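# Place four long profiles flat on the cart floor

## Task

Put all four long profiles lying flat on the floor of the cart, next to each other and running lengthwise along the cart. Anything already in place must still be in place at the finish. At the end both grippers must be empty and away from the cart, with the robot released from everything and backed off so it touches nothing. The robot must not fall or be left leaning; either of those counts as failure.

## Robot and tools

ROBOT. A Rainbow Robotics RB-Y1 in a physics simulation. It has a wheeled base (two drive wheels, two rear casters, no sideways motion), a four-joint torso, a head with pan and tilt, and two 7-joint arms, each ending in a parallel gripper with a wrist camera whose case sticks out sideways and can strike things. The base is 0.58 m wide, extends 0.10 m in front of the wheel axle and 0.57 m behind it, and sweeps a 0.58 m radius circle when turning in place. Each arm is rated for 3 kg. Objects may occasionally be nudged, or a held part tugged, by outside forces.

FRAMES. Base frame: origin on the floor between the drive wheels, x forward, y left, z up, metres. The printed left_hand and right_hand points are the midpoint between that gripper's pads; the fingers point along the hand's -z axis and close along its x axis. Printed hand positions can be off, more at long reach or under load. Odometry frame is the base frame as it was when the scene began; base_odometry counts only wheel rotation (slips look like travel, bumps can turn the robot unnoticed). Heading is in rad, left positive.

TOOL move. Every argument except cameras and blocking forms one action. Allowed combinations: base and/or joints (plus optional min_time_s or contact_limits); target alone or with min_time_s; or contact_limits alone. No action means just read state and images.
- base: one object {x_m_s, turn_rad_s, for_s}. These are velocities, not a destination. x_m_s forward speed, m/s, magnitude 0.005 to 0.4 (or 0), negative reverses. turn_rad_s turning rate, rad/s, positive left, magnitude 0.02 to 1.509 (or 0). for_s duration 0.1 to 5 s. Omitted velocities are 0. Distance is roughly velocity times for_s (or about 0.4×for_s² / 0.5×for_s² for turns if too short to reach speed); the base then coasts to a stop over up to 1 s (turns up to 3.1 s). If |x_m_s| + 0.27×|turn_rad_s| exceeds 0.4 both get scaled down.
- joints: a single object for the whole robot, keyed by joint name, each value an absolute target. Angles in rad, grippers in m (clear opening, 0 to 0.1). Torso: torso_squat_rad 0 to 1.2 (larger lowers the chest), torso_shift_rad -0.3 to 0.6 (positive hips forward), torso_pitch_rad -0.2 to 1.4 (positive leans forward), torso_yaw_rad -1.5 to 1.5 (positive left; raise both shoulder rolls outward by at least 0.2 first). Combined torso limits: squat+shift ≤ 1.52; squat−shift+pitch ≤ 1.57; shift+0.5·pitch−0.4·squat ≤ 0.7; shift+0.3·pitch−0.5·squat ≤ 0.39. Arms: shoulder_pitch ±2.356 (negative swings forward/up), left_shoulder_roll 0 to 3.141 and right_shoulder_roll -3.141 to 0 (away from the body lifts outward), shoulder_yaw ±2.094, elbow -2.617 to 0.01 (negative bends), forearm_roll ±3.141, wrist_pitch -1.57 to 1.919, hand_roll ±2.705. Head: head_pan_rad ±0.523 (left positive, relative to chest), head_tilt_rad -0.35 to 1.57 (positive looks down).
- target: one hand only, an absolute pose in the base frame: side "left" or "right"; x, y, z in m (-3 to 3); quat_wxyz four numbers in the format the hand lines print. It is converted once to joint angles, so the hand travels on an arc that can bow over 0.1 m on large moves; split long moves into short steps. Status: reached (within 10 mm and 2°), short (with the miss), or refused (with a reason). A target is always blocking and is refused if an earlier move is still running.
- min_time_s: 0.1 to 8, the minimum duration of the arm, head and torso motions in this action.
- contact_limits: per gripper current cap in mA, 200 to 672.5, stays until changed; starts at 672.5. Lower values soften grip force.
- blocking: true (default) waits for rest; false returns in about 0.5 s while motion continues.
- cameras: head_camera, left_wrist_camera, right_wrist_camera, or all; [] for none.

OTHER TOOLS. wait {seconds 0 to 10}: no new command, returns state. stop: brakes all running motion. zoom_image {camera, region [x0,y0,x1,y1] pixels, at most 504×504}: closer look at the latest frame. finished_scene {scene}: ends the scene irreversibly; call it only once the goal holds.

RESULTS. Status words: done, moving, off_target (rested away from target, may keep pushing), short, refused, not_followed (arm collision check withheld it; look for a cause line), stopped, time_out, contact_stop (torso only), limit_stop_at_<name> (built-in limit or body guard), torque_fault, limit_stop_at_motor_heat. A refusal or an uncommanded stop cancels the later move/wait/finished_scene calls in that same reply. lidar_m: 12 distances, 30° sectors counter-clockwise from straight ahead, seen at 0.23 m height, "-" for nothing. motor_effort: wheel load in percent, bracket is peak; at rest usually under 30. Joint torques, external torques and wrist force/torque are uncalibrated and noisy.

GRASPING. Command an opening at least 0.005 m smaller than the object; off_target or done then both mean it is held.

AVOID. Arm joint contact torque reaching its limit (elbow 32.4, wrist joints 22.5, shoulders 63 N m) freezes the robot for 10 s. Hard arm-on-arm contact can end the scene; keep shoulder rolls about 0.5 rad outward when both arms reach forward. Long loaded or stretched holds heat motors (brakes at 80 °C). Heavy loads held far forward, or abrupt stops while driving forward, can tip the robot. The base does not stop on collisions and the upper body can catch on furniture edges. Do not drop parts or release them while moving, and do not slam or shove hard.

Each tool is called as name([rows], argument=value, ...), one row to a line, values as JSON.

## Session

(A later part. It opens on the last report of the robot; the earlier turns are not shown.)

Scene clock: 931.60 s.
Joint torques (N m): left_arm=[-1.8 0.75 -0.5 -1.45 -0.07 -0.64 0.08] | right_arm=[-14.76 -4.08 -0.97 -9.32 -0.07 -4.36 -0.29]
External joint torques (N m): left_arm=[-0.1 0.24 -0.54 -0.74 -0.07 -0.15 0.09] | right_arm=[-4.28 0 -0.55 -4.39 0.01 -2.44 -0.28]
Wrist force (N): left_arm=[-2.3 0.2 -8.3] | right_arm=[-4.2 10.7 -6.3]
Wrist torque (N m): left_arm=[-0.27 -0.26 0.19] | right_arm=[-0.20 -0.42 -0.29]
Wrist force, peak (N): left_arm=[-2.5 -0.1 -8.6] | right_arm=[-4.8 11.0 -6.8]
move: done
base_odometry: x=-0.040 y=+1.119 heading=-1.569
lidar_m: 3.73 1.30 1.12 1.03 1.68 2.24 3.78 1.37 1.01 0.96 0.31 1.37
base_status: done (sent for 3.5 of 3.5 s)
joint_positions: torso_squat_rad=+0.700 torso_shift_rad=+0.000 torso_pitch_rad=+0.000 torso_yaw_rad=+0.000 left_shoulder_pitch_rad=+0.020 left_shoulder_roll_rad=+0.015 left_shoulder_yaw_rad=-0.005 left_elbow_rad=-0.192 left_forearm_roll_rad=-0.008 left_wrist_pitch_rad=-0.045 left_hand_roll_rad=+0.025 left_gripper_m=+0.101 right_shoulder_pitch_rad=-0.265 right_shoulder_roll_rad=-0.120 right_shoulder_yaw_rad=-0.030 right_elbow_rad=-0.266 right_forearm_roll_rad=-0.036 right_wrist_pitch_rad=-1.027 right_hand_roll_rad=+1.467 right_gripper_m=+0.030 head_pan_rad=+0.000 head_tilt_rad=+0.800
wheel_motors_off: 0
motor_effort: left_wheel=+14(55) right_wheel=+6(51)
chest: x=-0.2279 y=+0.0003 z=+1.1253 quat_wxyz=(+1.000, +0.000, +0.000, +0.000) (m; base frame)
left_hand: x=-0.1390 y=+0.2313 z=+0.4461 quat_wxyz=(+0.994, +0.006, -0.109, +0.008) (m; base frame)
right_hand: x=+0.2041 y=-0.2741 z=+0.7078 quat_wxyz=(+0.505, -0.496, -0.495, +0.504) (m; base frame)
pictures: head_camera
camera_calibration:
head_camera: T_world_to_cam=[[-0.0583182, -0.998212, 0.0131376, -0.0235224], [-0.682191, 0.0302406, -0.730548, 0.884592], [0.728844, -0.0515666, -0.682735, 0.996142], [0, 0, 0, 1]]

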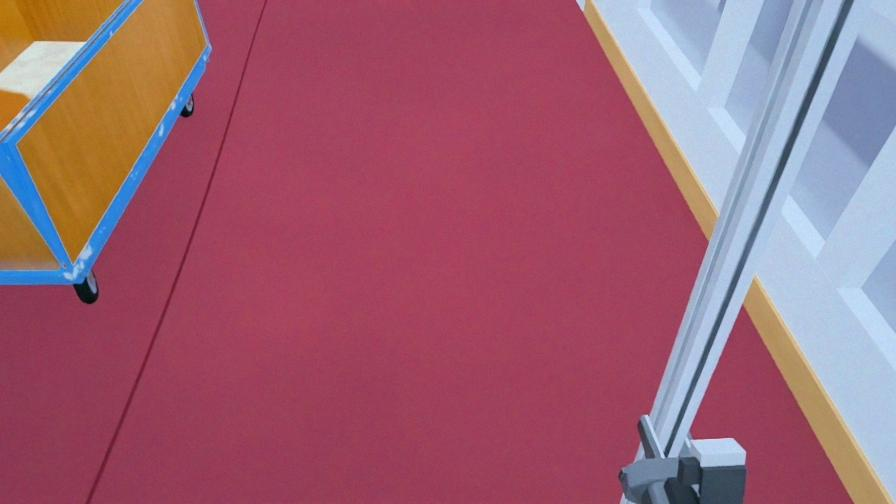

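move(base={"x_m_s":0.3,"for_s":4.57}, cameras=[])

move(base={"turn_rad_s":0.45,"for_s":3.42}, joints={"torso_squat_rad":0.4}, min_time_s=3, cameras=["head_camera"])

move(joints={"right_hand_roll_rad":0.0}, min_time_s=2.5, cameras=[])

move(target={"side":"right","x":0.28,"y":-0.265,"z":0.85,"quat_wxyz":[1,0,0,0]}, min_time_s=2, cameras=["head_camera"])

Scene clock: 942.43 s.
Joint torques (N m): left_arm=[-1.27 0.84 -0.05 -0.82 0.1 -0.43 0.06] | right_arm=[-13.78 -4.18 -1.12 -9.08 -0.06 -4.61 -0.26]
External joint torques (N m): left_arm=[0.42 0.33 -0.09 -0.11 0.09 0.07 0.07] | right_arm=[-3.31 -0.11 -0.69 -4.15 0.02 -2.68 -0.26]
Wrist force (N): left_arm=[-2.4 0.3 -8.2] | right_arm=[-4.4 11.0 -6.3]
Wrist torque (N m): left_arm=[-0.27 -0.29 0.17] | right_arm=[-0.32 -0.44 -0.34]
Wrist force, peak (N): left_arm=[-2.4 0.1 -8.7] | right_arm=[-4.4 11.1 -7.4]
move: done
base_odometry: x=-0.038 y=-0.251 heading=-1.569
lidar_m: 3.70 1.12 0.84 0.83 0.88 1.87 3.79 1.36 1.00 0.95 0.31 1.37
base_status: done (sent for 4.57 of 4.57 s)
joint_positions: torso_squat_rad=+0.700 torso_shift_rad=+0.000 torso_pitch_rad=+0.000 torso_yaw_rad=+0.000 left_shoulder_pitch_rad=+0.020 left_shoulder_roll_rad=+0.015 left_shoulder_yaw_rad=-0.005 left_elbow_rad=-0.192 left_forearm_roll_rad=-0.008 left_wrist_pitch_rad=-0.045 left_hand_roll_rad=+0.025 left_gripper_m=+0.101 right_shoulder_pitch_rad=-0.265 right_shoulder_roll_rad=-0.120 right_shoulder_yaw_rad=-0.030 right_elbow_rad=-0.266 right_forearm_roll_rad=-0.036 right_wrist_pitch_rad=-1.027 right_hand_roll_rad=+1.467 right_gripper_m=+0.030 head_pan_rad=+0.000 head_tilt_rad=+0.800
wheel_motors_off: 0
motor_effort: left_wheel=-3(51) right_wheel=-1(61)
chest: x=-0.2278 y=+0.0003 z=+1.1253 quat_wxyz=(+1.000, +0.000, +0.000, +0.000) (m; base frame)
left_hand: x=-0.1388 y=+0.2313 z=+0.4461 quat_wxyz=(+0.994, +0.006, -0.109, +0.008) (m; base frame)
right_hand: x=+0.2042 y=-0.2740 z=+0.7078 quat_wxyz=(+0.505, -0.496, -0.495, +0.504) (m; base frame)
pictures: none

Scene clock: 947.20 s.
Joint torques (N m): left_arm=[-2.02 0.66 -0.95 -0.83 -0.1 -0.4 0.31] | right_arm=[-14.09 -4.13 -0.94 -9.2 -0.19 -4.44 -0.24]
External joint torques (N m): left_arm=[-0.31 0.14 -0.99 -0.11 -0.1 0.09 0.32] | right_arm=[-3.61 -0.06 -0.51 -4.28 -0.11 -2.52 -0.23]
Wrist force (N): left_arm=[-2.6 0.3 -8.3] | right_arm=[-4.2 10.8 -6.6]
Wrist torque (N m): left_arm=[-0.29 -0.35 0.21] | right_arm=[-0.27 -0.42 -0.35]
Wrist force, peak (N): left_arm=[-3.0 0.2 -8.6] | right_arm=[-4.5 11.3 -6.7]
move: done
base_odometry: x=-0.038 y=-0.251 heading=-0.024
lidar_m: 0.82 0.86 1.85 4.21 1.42 1.02 0.95 0.99 1.33 3.38 0.31 0.85
base_status: done (sent for 3.43 of 3.43 s)
joint_positions: torso_squat_rad=+0.400 torso_shift_rad=+0.000 torso_pitch_rad=+0.000 torso_yaw_rad=+0.000 left_shoulder_pitch_rad=+0.020 left_shoulder_roll_rad=+0.015 left_shoulder_yaw_rad=-0.005 left_elbow_rad=-0.192 left_forearm_roll_rad=-0.008 left_wrist_pitch_rad=-0.045 left_hand_roll_rad=+0.025 left_gripper_m=+0.101 right_shoulder_pitch_rad=-0.265 right_shoulder_roll_rad=-0.120 right_shoulder_yaw_rad=-0.030 right_elbow_rad=-0.266 right_forearm_roll_rad=-0.036 right_wrist_pitch_rad=-1.027 right_hand_roll_rad=+1.467 right_gripper_m=+0.030 head_pan_rad=+0.000 head_tilt_rad=+0.800
joint_status: all done
wheel_motors_off: 0
motor_effort: left_wheel=+7(48) right_wheel=+16(48)
chest: x=-0.2278 y=+0.0003 z=+1.2347 quat_wxyz=(+1.000, +0.000, +0.000, +0.000) (m; base frame)
left_hand: x=-0.1388 y=+0.2313 z=+0.5554 quat_wxyz=(+0.994, +0.006, -0.109, +0.008) (m; base frame)
right_hand: x=+0.2041 y=-0.2741 z=+0.8170 quat_wxyz=(+0.505, -0.496, -0.495, +0.504) (m; base frame)
pictures: head_camera
camera_calibration:
head_camera: T_world_to_cam=[[-0.0583158, -0.998212, 0.0131352, -0.0249515], [-0.682317, 0.0302496, -0.73043, 0.964361], [0.728727, -0.051558, -0.682861, 1.07086], [0, 0, 0, 1]]

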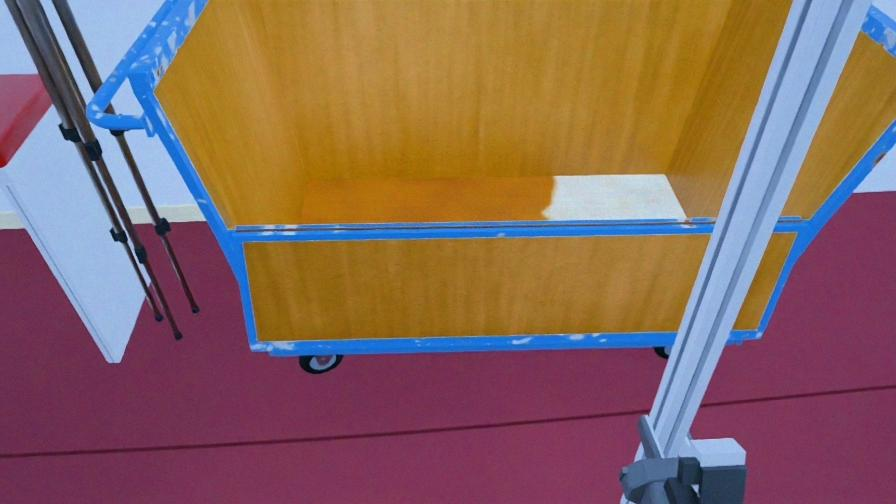

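Scene clock: 950.00 s.
Joint torques (N m): left_arm=[-0.81 1.01 0.23 -0.77 0.28 -0.53 0.32] | right_arm=[-14.12 -4.58 -0.93 -9.36 -0.07 -4.58 -0.4]
External joint torques (N m): left_arm=[0.89 0.49 0.19 -0.06 0.28 -0.03 0.33] | right_arm=[-3.65 -0.45 -0.52 -4.43 -0.02 -2.66 -0.45]
Wrist force (N): left_arm=[-2.5 0.0 -8.3] | right_arm=[-20.2 -2.8 -6.8]
Wrist torque (N m): left_arm=[-0.25 -0.34 0.20] | right_arm=[0.03 -0.77 -0.02]
Wrist force, peak (N): left_arm=[-2.7 0.6 -8.6] | right_arm=[-20.2 -2.8 -6.8]
move: done
base_odometry: x=-0.038 y=-0.251 heading=-0.024
lidar_m: 0.82 0.85 1.84 4.21 1.42 1.02 0.95 0.99 1.33 3.39 1.16 0.85
joint_positions: torso_squat_rad=+0.400 torso_shift_rad=+0.000 torso_pitch_rad=+0.000 torso_yaw_rad=+0.000 left_shoulder_pitch_rad=+0.020 left_shoulder_roll_rad=+0.015 left_shoulder_yaw_rad=-0.005 left_elbow_rad=-0.192 left_forearm_roll_rad=-0.008 left_wrist_pitch_rad=-0.045 left_hand_roll_rad=+0.025 left_gripper_m=+0.101 right_shoulder_pitch_rad=-0.265 right_shoulder_roll_rad=-0.120 right_shoulder_yaw_rad=-0.030 right_elbow_rad=-0.266 right_forearm_roll_rad=-0.036 right_wrist_pitch_rad=-1.027 right_hand_roll_rad=+0.000 right_gripper_m=+0.030 head_pan_rad=+0.000 head_tilt_rad=+0.800
joint_status: all done
wheel_motors_off: 0
motor_effort: left_wheel=+7(8) right_wheel=+15(18)
chest: x=-0.2278 y=+0.0003 z=+1.2347 quat_wxyz=(+1.000, +0.000, +0.000, +0.000) (m; base frame)
left_hand: x=-0.1388 y=+0.2313 z=+0.5554 quat_wxyz=(+0.994, +0.006, -0.109, +0.008) (m; base frame)
right_hand: x=+0.2041 y=-0.2741 z=+0.8170 quat_wxyz=(+0.713, -0.037, -0.699, +0.036) (m; base frame)
pictures: none

Scene clock: 952.37 s.
Joint torques (N m): left_arm=[-1.55 1.04 -0.46 -1.05 -0.15 -0.44 0.2] | right_arm=[-25.84 -11.17 -0.18 -10.19 0.53 -0.73 -0.25]
External joint torques (N m): left_arm=[0.15 0.53 -0.5 -0.34 -0.16 0.06 0.21] | right_arm=[-3.39 -2.69 0.55 -3.28 0.28 -0.44 -0.25]
Wrist force (N): left_arm=[-2.5 0.4 -7.7] | right_arm=[-6.9 -4.6 -21.9]
Wrist torque (N m): left_arm=[-0.31 -0.33 0.21] | right_arm=[-0.17 -0.53 -0.26]
Wrist force, peak (N): left_arm=[-2.7 0.4 -8.6] | right_arm=[-8.0 -4.1 -23.1]
move: short
base_odometry: x=-0.038 y=-0.251 heading=-0.025
lidar_m: 0.81 0.85 1.83 4.21 1.44 1.02 0.95 0.99 1.33 3.39 1.15 0.85
joint_positions: torso_squat_rad=+0.400 torso_shift_rad=+0.000 torso_pitch_rad=+0.000 torso_yaw_rad=+0.000 left_shoulder_pitch_rad=+0.020 left_shoulder_roll_rad=+0.015 left_shoulder_yaw_rad=-0.005 left_elbow_rad=-0.192 left_forearm_roll_rad=-0.008 left_wrist_pitch_rad=-0.045 left_hand_roll_rad=+0.025 left_gripper_m=+0.101 right_shoulder_pitch_rad=-0.985 right_shoulder_roll_rad=-0.289 right_shoulder_yaw_rad=+0.131 right_elbow_rad=-0.266 right_forearm_roll_rad=-0.440 right_wrist_pitch_rad=+1.117 right_hand_roll_rad=+0.019 right_gripper_m=+0.030 head_pan_rad=+0.000 head_tilt_rad=+0.800
joint_status: all done
wheel_motors_off: 0
motor_effort: left_wheel=+7(9) right_wheel=+19(21)
chest: x=-0.2278 y=+0.0003 z=+1.2347 quat_wxyz=(+1.000, +0.000, +0.000, +0.000) (m; base frame)
left_hand: x=-0.1388 y=+0.2313 z=+0.5554 quat_wxyz=(+0.994, +0.006, -0.109, +0.008) (m; base frame)
right_hand: x=+0.2786 y=-0.2648 z=+0.8497 quat_wxyz=(+0.998, -0.005, -0.060, +0.000) (m; base frame)
right_hand_status: short (checked arc, as near as the solve gets, planned for 2.0 s): 1 mm and 6.9 deg off. The place is met; only the turn is off.
pictures: head_camera
camera_calibration:
head_camera: T_world_to_cam=[[-0.0583197, -0.998211, 0.0131512, -0.0249612], [-0.68227, 0.0302372, -0.730474, 0.964401], [0.72877, -0.0515737, -0.682813, 1.07084], [0, 0, 0, 1]]

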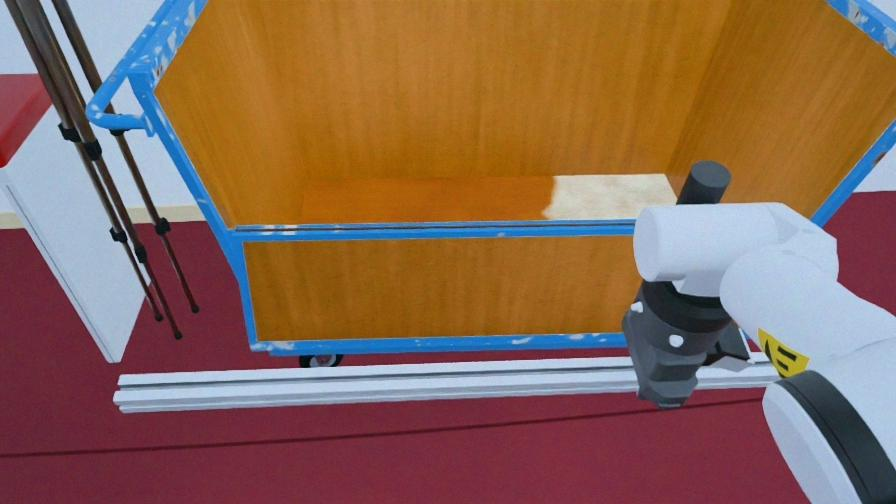

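move(joints={"torso_pitch_rad":0.4}, cameras=[])

move(target={"side":"right","x":0.30,"y":-0.28,"z":0.80,"quat_wxyz":[1,0,0,-0.005]}, min_time_s=1.5, cameras=[])

move(base={"x_m_s":0.2,"for_s":2.78}, cameras=["head_camera"])

move(joints={"head_pan_rad":-0.52}, cameras=["head_camera"])

Scene clock: 961.13 s.
Joint torques (N m): left_arm=[8.35 1.2 -0.26 2.75 -0.26 0.32 0.1] | right_arm=[-18.07 -9.81 0.07 -6.65 0.15 0.84 -0.24]
External joint torques (N m): left_arm=[-0.03 0.66 -0.34 -0.49 -0.26 0.08 0.1] | right_arm=[-3.06 -2.69 0.62 -2.46 -0.06 0.36 -0.22]
Wrist force (N): left_arm=[-0.2 0.2 -8.2] | right_arm=[-0.7 -4.5 -21.5]
Wrist torque (N m): left_arm=[-0.30 -0.20 0.18] | right_arm=[-0.22 -0.41 -0.40]
Wrist force, peak (N): left_arm=[-2.6 0.3 -8.6] | right_arm=[-7.0 -4.8 -22.1]
move: done
base_odometry: x=-0.038 y=-0.251 heading=-0.025
lidar_m: 0.82 0.86 1.85 4.21 1.42 1.03 0.96 0.99 1.33 3.39 1.14 0.85
joint_positions: torso_squat_rad=+0.400 torso_shift_rad=+0.000 torso_pitch_rad=+0.400 torso_yaw_rad=+0.000 left_shoulder_pitch_rad=+0.020 left_shoulder_roll_rad=+0.015 left_shoulder_yaw_rad=-0.005 left_elbow_rad=-0.192 left_forearm_roll_rad=-0.008 left_wrist_pitch_rad=-0.045 left_hand_roll_rad=+0.025 left_gripper_m=+0.101 right_shoulder_pitch_rad=-0.985 right_shoulder_roll_rad=-0.289 right_shoulder_yaw_rad=+0.131 right_elbow_rad=-0.267 right_forearm_roll_rad=-0.440 right_wrist_pitch_rad=+1.117 right_hand_roll_rad=+0.019 right_gripper_m=+0.030 head_pan_rad=+0.000 head_tilt_rad=+0.800
joint_status: all done
wheel_motors_off: 0
motor_effort: left_wheel=+6(8) right_wheel=+17(22)
chest: x=-0.1074 y=+0.0003 z=+1.2102 quat_wxyz=(+0.980, +0.000, +0.199, +0.000) (m; base frame)
left_hand: x=-0.2899 y=+0.2313 z=+0.5499 quat_wxyz=(+0.996, +0.008, +0.091, +0.007) (m; base frame)
right_hand: x=+0.2094 y=-0.2648 z=+0.6585 quat_wxyz=(+0.990, -0.005, +0.139, +0.001) (m; base frame)
pictures: none

Scene clock: 963.53 s.
Joint torques (N m): left_arm=[8.93 1.28 -0.2 2.83 -0.13 0.26 0.13] | right_arm=[-17.74 -10.08 -4.56 -11.28 0 -0.28 -0.27]
External joint torques (N m): left_arm=[0.55 0.74 -0.28 -0.41 -0.13 0.02 0.12] | right_arm=[-3.47 -1.1 -0.64 -3.66 -0.24 -0.24 -0.27]
Wrist force (N): left_arm=[-0.1 0.3 -8.7] | right_arm=[-5.2 -4.4 -21.8]
Wrist torque (N m): left_arm=[-0.31 -0.21 0.19] | right_arm=[-0.28 -0.54 -0.33]
Wrist force, peak (N): left_arm=[-0.2 0.1 -9.0] | right_arm=[-8.1 -7.7 -22.6]
move: done
base_odometry: x=-0.038 y=-0.251 heading=-0.025
lidar_m: 0.82 0.85 1.85 4.21 1.42 1.02 0.96 0.98 1.34 3.39 1.15 0.85
joint_positions: torso_squat_rad=+0.400 torso_shift_rad=+0.000 torso_pitch_rad=+0.400 torso_yaw_rad=+0.000 left_shoulder_pitch_rad=+0.020 left_shoulder_roll_rad=+0.015 left_shoulder_yaw_rad=-0.005 left_elbow_rad=-0.192 left_forearm_roll_rad=-0.008 left_wrist_pitch_rad=-0.045 left_hand_roll_rad=+0.025 left_gripper_m=+0.101 right_shoulder_pitch_rad=-0.709 right_shoulder_roll_rad=-0.460 right_shoulder_yaw_rad=+0.050 right_elbow_rad=-1.325 right_forearm_roll_rad=-0.444 right_wrist_pitch_rad=+1.603 right_hand_roll_rad=-0.183 right_gripper_m=+0.030 head_pan_rad=+0.000 head_tilt_rad=+0.800
joint_status: all done
wheel_motors_off: 0
motor_effort: left_wheel=+6(7) right_wheel=+20(23)
chest: x=-0.1074 y=+0.0003 z=+1.2102 quat_wxyz=(+0.980, +0.000, +0.199, +0.000) (m; base frame)
left_hand: x=-0.2898 y=+0.2313 z=+0.5499 quat_wxyz=(+0.996, +0.008, +0.091, +0.007) (m; base frame)
right_hand: x=+0.2992 y=-0.2798 z=+0.8003 quat_wxyz=(+1.000, +0.001, +0.002, -0.005) (m; base frame)
right_hand_status: reached (checked arc, planned for 1.5 s): 1 mm and 0.3 deg off.
pictures: none

Scene clock: 967.33 s.
Joint torques (N m): left_arm=[9.45 1.33 -0.29 2.89 -0.15 0.65 0.29] | right_arm=[-16.61 -10.27 -4.8 -11.21 0.11 -0.06 -0.17]
External joint torques (N m): left_arm=[1.07 0.79 -0.38 -0.36 -0.15 0.42 0.28] | right_arm=[-2.34 -1.29 -0.88 -3.6 -0.13 -0.02 -0.17]
Wrist force (N): left_arm=[0.0 0.4 -8.3] | right_arm=[-5.0 -4.4 -21.9]
Wrist torque (N m): left_arm=[-0.34 -0.18 0.16] | right_arm=[-0.31 -0.51 -0.34]
Wrist force, peak (N): left_arm=[-0.2 0.6 -9.0] | right_arm=[-4.2 -4.6 -22.5]
move: done
base_odometry: x=+0.515 y=-0.264 heading=-0.024
lidar_m: 0.26 0.27 0.39 1.64 2.22 1.60 1.51 1.56 2.08 4.63 0.38 0.28
base_status: done (sent for 2.77 of 2.77 s)
joint_positions: torso_squat_rad=+0.400 torso_shift_rad=+0.000 torso_pitch_rad=+0.400 torso_yaw_rad=+0.000 left_shoulder_pitch_rad=+0.020 left_shoulder_roll_rad=+0.015 left_shoulder_yaw_rad=-0.005 left_elbow_rad=-0.192 left_forearm_roll_rad=-0.008 left_wrist_pitch_rad=-0.045 left_hand_roll_rad=+0.025 left_gripper_m=+0.101 right_shoulder_pitch_rad=-0.710 right_shoulder_roll_rad=-0.460 right_shoulder_yaw_rad=+0.050 right_elbow_rad=-1.325 right_forearm_roll_rad=-0.444 right_wrist_pitch_rad=+1.603 right_hand_roll_rad=-0.183 right_gripper_m=+0.030 head_pan_rad=+0.000 head_tilt_rad=+0.800
wheel_motors_off: 0
motor_effort: left_wheel=+8(44) right_wheel=-7(51)
chest: x=-0.1073 y=+0.0003 z=+1.2102 quat_wxyz=(+0.980, +0.000, +0.199, +0.000) (m; base frame)
left_hand: x=-0.2897 y=+0.2313 z=+0.5499 quat_wxyz=(+0.996, +0.008, +0.091, +0.007) (m; base frame)
right_hand: x=+0.2993 y=-0.2797 z=+0.8003 quat_wxyz=(+1.000, +0.001, +0.002, -0.005) (m; base frame)
pictures: head_camera
camera_calibration:
head_camera: T_world_to_cam=[[-0.048631, -0.99821, 0.034824, -0.0428056], [-0.912892, 0.030273, -0.407077, 0.61265], [0.405294, -0.0515871, -0.91273, 1.20983], [0, 0, 0, 1]]

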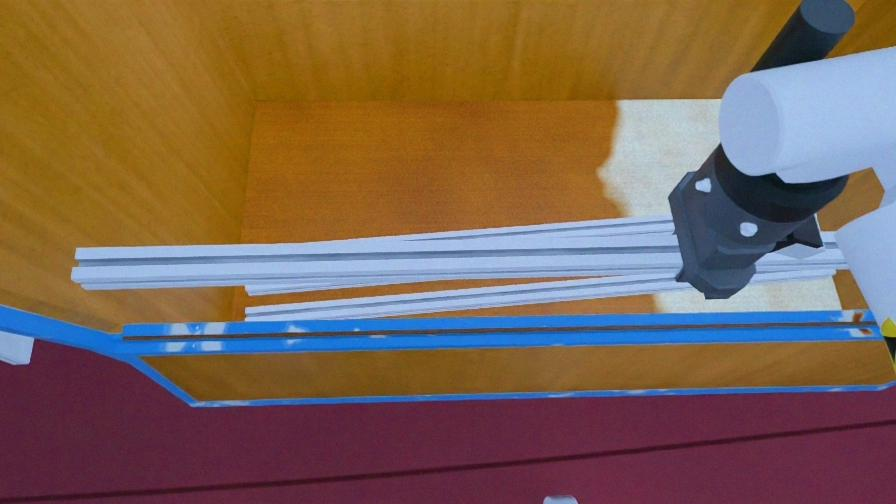

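Scene clock: 968.33 s.
Joint torques (N m): left_arm=[8.86 0.8 -0.22 2.93 0.04 0.21 0.15] | right_arm=[-16.65 -10.14 -4.78 -11.22 0.02 -0.05 -0.37]
External joint torques (N m): left_arm=[0.48 0.25 -0.31 -0.32 0.04 -0.02 0.14] | right_arm=[-2.38 -1.16 -0.85 -3.61 -0.22 -0.02 -0.37]
Wrist force (N): left_arm=[0.1 0.5 -8.4] | right_arm=[-5.2 -4.8 -22.0]
Wrist torque (N m): left_arm=[-0.34 -0.16 0.17] | right_arm=[-0.24 -0.54 -0.34]
Wrist force, peak (N): left_arm=[-0.3 0.3 -8.9] | right_arm=[-5.0 -4.6 -22.2]
move: done
base_odometry: x=+0.515 y=-0.264 heading=-0.024
lidar_m: 0.26 0.27 0.39 1.66 2.23 1.60 1.51 1.56 2.09 4.63 0.38 0.28
joint_positions: torso_squat_rad=+0.400 torso_shift_rad=+0.000 torso_pitch_rad=+0.400 torso_yaw_rad=+0.000 left_shoulder_pitch_rad=+0.020 left_shoulder_roll_rad=+0.015 left_shoulder_yaw_rad=-0.005 left_elbow_rad=-0.192 left_forearm_roll_rad=-0.008 left_wrist_pitch_rad=-0.045 left_hand_roll_rad=+0.025 left_gripper_m=+0.101 right_shoulder_pitch_rad=-0.710 right_shoulder_roll_rad=-0.460 right_shoulder_yaw_rad=+0.050 right_elbow_rad=-1.325 right_forearm_roll_rad=-0.444 right_wrist_pitch_rad=+1.603 right_hand_roll_rad=-0.183 right_gripper_m=+0.030 head_pan_rad=-0.520 head_tilt_rad=+0.800
joint_status: all done
wheel_motors_off: 0
motor_effort: left_wheel=+8(8) right_wheel=-7(9)
chest: x=-0.1073 y=+0.0003 z=+1.2102 quat_wxyz=(+0.980, +0.000, +0.199, +0.000) (m; base frame)
left_hand: x=-0.2897 y=+0.2313 z=+0.5499 quat_wxyz=(+0.996, +0.008, +0.091, +0.007) (m; base frame)
right_hand: x=+0.2993 y=-0.2797 z=+0.8003 quat_wxyz=(+1.000, +0.001, +0.002, -0.005) (m; base frame)
pictures: head_camera
camera_calibration:
head_camera: T_world_to_cam=[[-0.498289, -0.837301, 0.225022, -0.310538], [-0.8159, 0.365052, -0.448379, 0.670635], [0.293284, -0.407018, -0.865056, 1.14289], [0, 0, 0, 1]]

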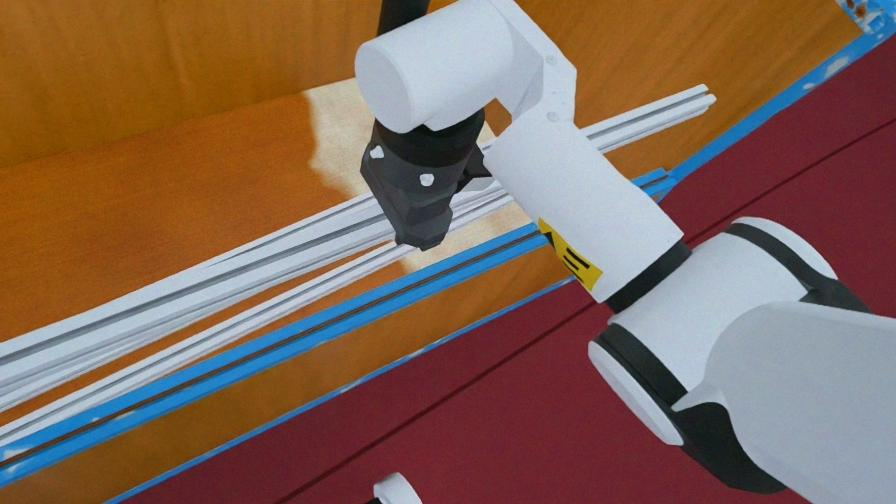

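move(target={"side":"right","x":0.36,"y":-0.28,"z":0.80,"quat_wxyz":[1,0,0,0.01]}, min_time_s=1.5, cameras=[])

move(base={"x_m_s":0.1,"for_s":0.63}, joints={"torso_shift_rad":0.25,"torso_squat_rad":0.6,"head_pan_rad":0}, cameras=["head_camera"])

move(joints={"torso_pitch_rad":0.8}, min_time_s=2, cameras=["head_camera","right_wrist_camera"])

Scene clock: 982.83 s.
Joint torques (N m): left_arm=[8.87 0.85 -0.6 2.89 -0.06 0.53 0.14] | right_arm=[-21.71 -10.44 -2.78 -10.86 0.27 -0.11 -0.21]
External joint torques (N m): left_arm=[0.49 0.3 -0.68 -0.36 -0.06 0.29 0.13] | right_arm=[-3.58 -0.65 0.1 -3.46 0.02 -0.06 -0.21]
Wrist force (N): left_arm=[-0.2 0.4 -7.8] | right_arm=[-4.8 -4.4 -21.9]
Wrist torque (N m): left_arm=[-0.31 -0.20 0.18] | right_arm=[-0.28 -0.46 -0.36]
Wrist force, peak (N): left_arm=[0.0 0.8 -8.8] | right_arm=[-5.0 -4.8 -22.5]
move: done
base_odometry: x=+0.515 y=-0.264 heading=-0.024
lidar_m: 0.26 0.27 0.39 1.65 2.23 1.60 1.51 1.56 2.09 4.62 0.38 0.28
joint_positions: torso_squat_rad=+0.400 torso_shift_rad=+0.000 torso_pitch_rad=+0.400 torso_yaw_rad=+0.000 left_shoulder_pitch_rad=+0.020 left_shoulder_roll_rad=+0.015 left_shoulder_yaw_rad=-0.005 left_elbow_rad=-0.192 left_forearm_roll_rad=-0.008 left_wrist_pitch_rad=-0.045 left_hand_roll_rad=+0.025 left_gripper_m=+0.101 right_shoulder_pitch_rad=-0.980 right_shoulder_roll_rad=-0.449 right_shoulder_yaw_rad=+0.055 right_elbow_rad=-0.893 right_forearm_roll_rad=-0.437 right_wrist_pitch_rad=+1.458 right_hand_roll_rad=-0.064 right_gripper_m=+0.030 head_pan_rad=-0.520 head_tilt_rad=+0.800
joint_status: all done
wheel_motors_off: 0
motor_effort: left_wheel=+8(8) right_wheel=-8(10)
chest: x=-0.1073 y=+0.0003 z=+1.2102 quat_wxyz=(+0.980, +0.000, +0.199, +0.000) (m; base frame)
left_hand: x=-0.2897 y=+0.2313 z=+0.5499 quat_wxyz=(+0.996, +0.008, +0.091, +0.007) (m; base frame)
right_hand: x=+0.3590 y=-0.2802 z=+0.7998 quat_wxyz=(+1.000, +0.000, -0.001, +0.010) (m; base frame)
right_hand_status: reached (checked arc, planned for 1.5 s): 1 mm and 0.2 deg off.
pictures: none

Scene clock: 985.33 s.
Joint torques (N m): left_arm=[9.03 1.19 -0.06 2.92 0.19 0.29 0.14] | right_arm=[-21.13 -10.15 -3.11 -10.65 0.13 -0.13 -0.09]
External joint torques (N m): left_arm=[0.63 0.65 -0.14 -0.33 0.19 0.05 0.13] | right_arm=[-3 -0.36 -0.24 -3.24 -0.11 -0.08 -0.09]
Wrist force (N): left_arm=[0.0 0.3 -8.2] | right_arm=[-4.8 -4.5 -21.9]
Wrist torque (N m): left_arm=[-0.31 -0.18 0.13] | right_arm=[-0.25 -0.46 -0.37]
Wrist force, peak (N): left_arm=[-0.7 0.4 -8.7] | right_arm=[-6.2 -4.3 -22.3]
move: done
base_odometry: x=+0.578 y=-0.265 heading=-0.023
lidar_m: 0.19 0.21 0.30 1.63 2.32 1.67 1.58 1.63 2.19 0.77 0.28 0.20
base_status: done (sent for 0.63 of 0.63 s)
joint_positions: torso_squat_rad=+0.600 torso_shift_rad=+0.250 torso_pitch_rad=+0.401 torso_yaw_rad=+0.000 left_shoulder_pitch_rad=+0.020 left_shoulder_roll_rad=+0.015 left_shoulder_yaw_rad=-0.005 left_elbow_rad=-0.192 left_forearm_roll_rad=-0.008 left_wrist_pitch_rad=-0.045 left_hand_roll_rad=+0.025 left_gripper_m=+0.101 right_shoulder_pitch_rad=-0.980 right_shoulder_roll_rad=-0.449 right_shoulder_yaw_rad=+0.055 right_elbow_rad=-0.893 right_forearm_roll_rad=-0.437 right_wrist_pitch_rad=+1.458 right_hand_roll_rad=-0.064 right_gripper_m=+0.030 head_pan_rad=+0.000 head_tilt_rad=+0.800
joint_status: all done
wheel_motors_off: 0
motor_effort: left_wheel=+4(39) right_wheel=-8(24)
chest: x=+0.0358 y=+0.0003 z=+1.1252 quat_wxyz=(+0.980, +0.000, +0.199, +0.000) (m; base frame)
left_hand: x=-0.1469 y=+0.2313 z=+0.4650 quat_wxyz=(+0.996, +0.008, +0.091, +0.007) (m; base frame)
right_hand: x=+0.5020 y=-0.2802 z=+0.7147 quat_wxyz=(+1.000, +0.000, -0.001, +0.010) (m; base frame)
pictures: head_camera
camera_calibration:
head_camera: T_world_to_cam=[[-0.048632, -0.998209, 0.0348433, -0.0329153], [-0.913013, 0.0302814, -0.406806, 0.708342], [0.405022, -0.0515962, -0.91285, 1.0744], [0, 0, 0, 1]]

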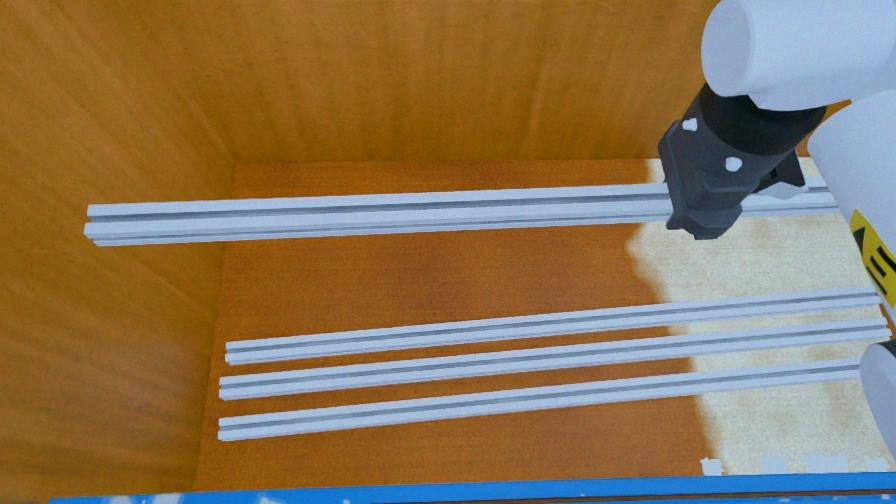

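Scene clock: 987.63 s.
Joint torques (N m): left_arm=[17.6 0.27 -0.13 6.13 0.04 0.98 -0.1] | right_arm=[-12.8 -8.72 -1.58 -8.2 0.13 1.52 -0.27]
External joint torques (N m): left_arm=[0.46 -0.21 -0.25 -0.57 0.05 0.04 -0.13] | right_arm=[-3.06 -0.65 0.64 -2.79 -0.02 0.82 -0.25]
Wrist force (N): left_arm=[1.7 -0.3 -7.0] | right_arm=[1.0 -4.8 -20.6]
Wrist torque (N m): left_arm=[-0.23 -0.12 0.14] | right_arm=[-0.21 -0.38 -0.50]
Wrist force, peak (N): left_arm=[0.6 0.2 -8.5] | right_arm=[-3.3 -4.6 -22.2]
move: done
base_odometry: x=+0.578 y=-0.265 heading=-0.023
lidar_m: 0.20 0.21 0.30 1.62 2.32 1.67 1.57 1.62 2.17 0.77 0.29 0.21
joint_positions: torso_squat_rad=+0.600 torso_shift_rad=+0.250 torso_pitch_rad=+0.800 torso_yaw_rad=+0.000 left_shoulder_pitch_rad=+0.020 left_shoulder_roll_rad=+0.015 left_shoulder_yaw_rad=-0.005 left_elbow_rad=-0.192 left_forearm_roll_rad=-0.008 left_wrist_pitch_rad=-0.045 left_hand_roll_rad=+0.025 left_gripper_m=+0.101 right_shoulder_pitch_rad=-0.980 right_shoulder_roll_rad=-0.449 right_shoulder_yaw_rad=+0.055 right_elbow_rad=-0.893 right_forearm_roll_rad=-0.437 right_wrist_pitch_rad=+1.458 right_hand_roll_rad=-0.064 right_gripper_m=+0.030 head_pan_rad=+0.000 head_tilt_rad=+0.800
joint_status: all done
wheel_motors_off: 0
motor_effort: left_wheel=+4(5) right_wheel=-6(9)
chest: x=+0.1371 y=+0.0002 z=+1.0558 quat_wxyz=(+0.921, +0.000, +0.390, +0.000) (m; base frame)
left_hand: x=-0.2881 y=+0.2313 z=+0.5187 quat_wxyz=(+0.958, +0.009, +0.287, +0.005) (m; base frame)
right_hand: x=+0.4070 y=-0.2801 z=+0.4962 quat_wxyz=(+0.980, +0.002, +0.197, +0.010) (m; base frame)
pictures: head_camera, right_wrist_camera
camera_calibration:
head_camera: T_world_to_cam=[[-0.0312731, -0.998208, 0.0510251, -0.0450383], [-0.99935, 0.0303107, -0.0195269, 0.375564], [0.0179453, -0.0516026, -0.998506, 1.11348], [0, 0, 0, 1]]
right_wrist_camera: T_world_to_cam=[[-0.924783, -0.00138207, 0.380494, 0.188834], [0.169864, 0.893314, 0.416096, 0.00477084], [-0.340475, 0.449431, -0.825887, 0.748337], [0, 0, 0, 1]]

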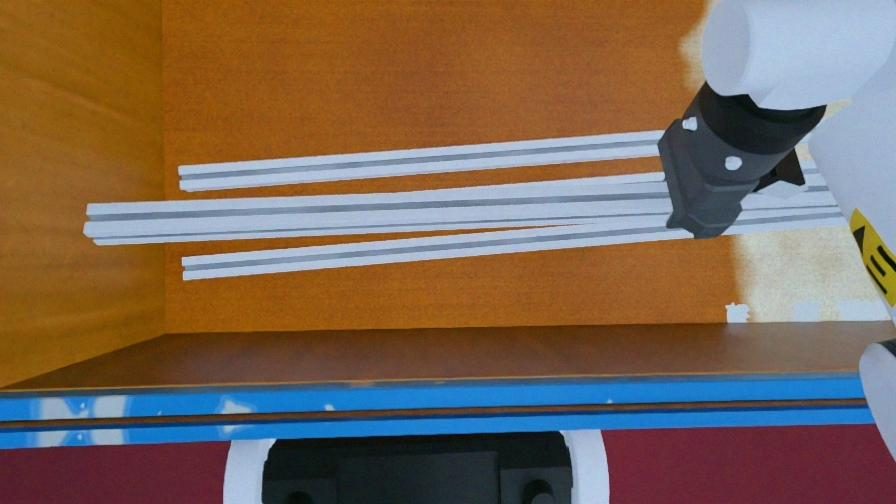

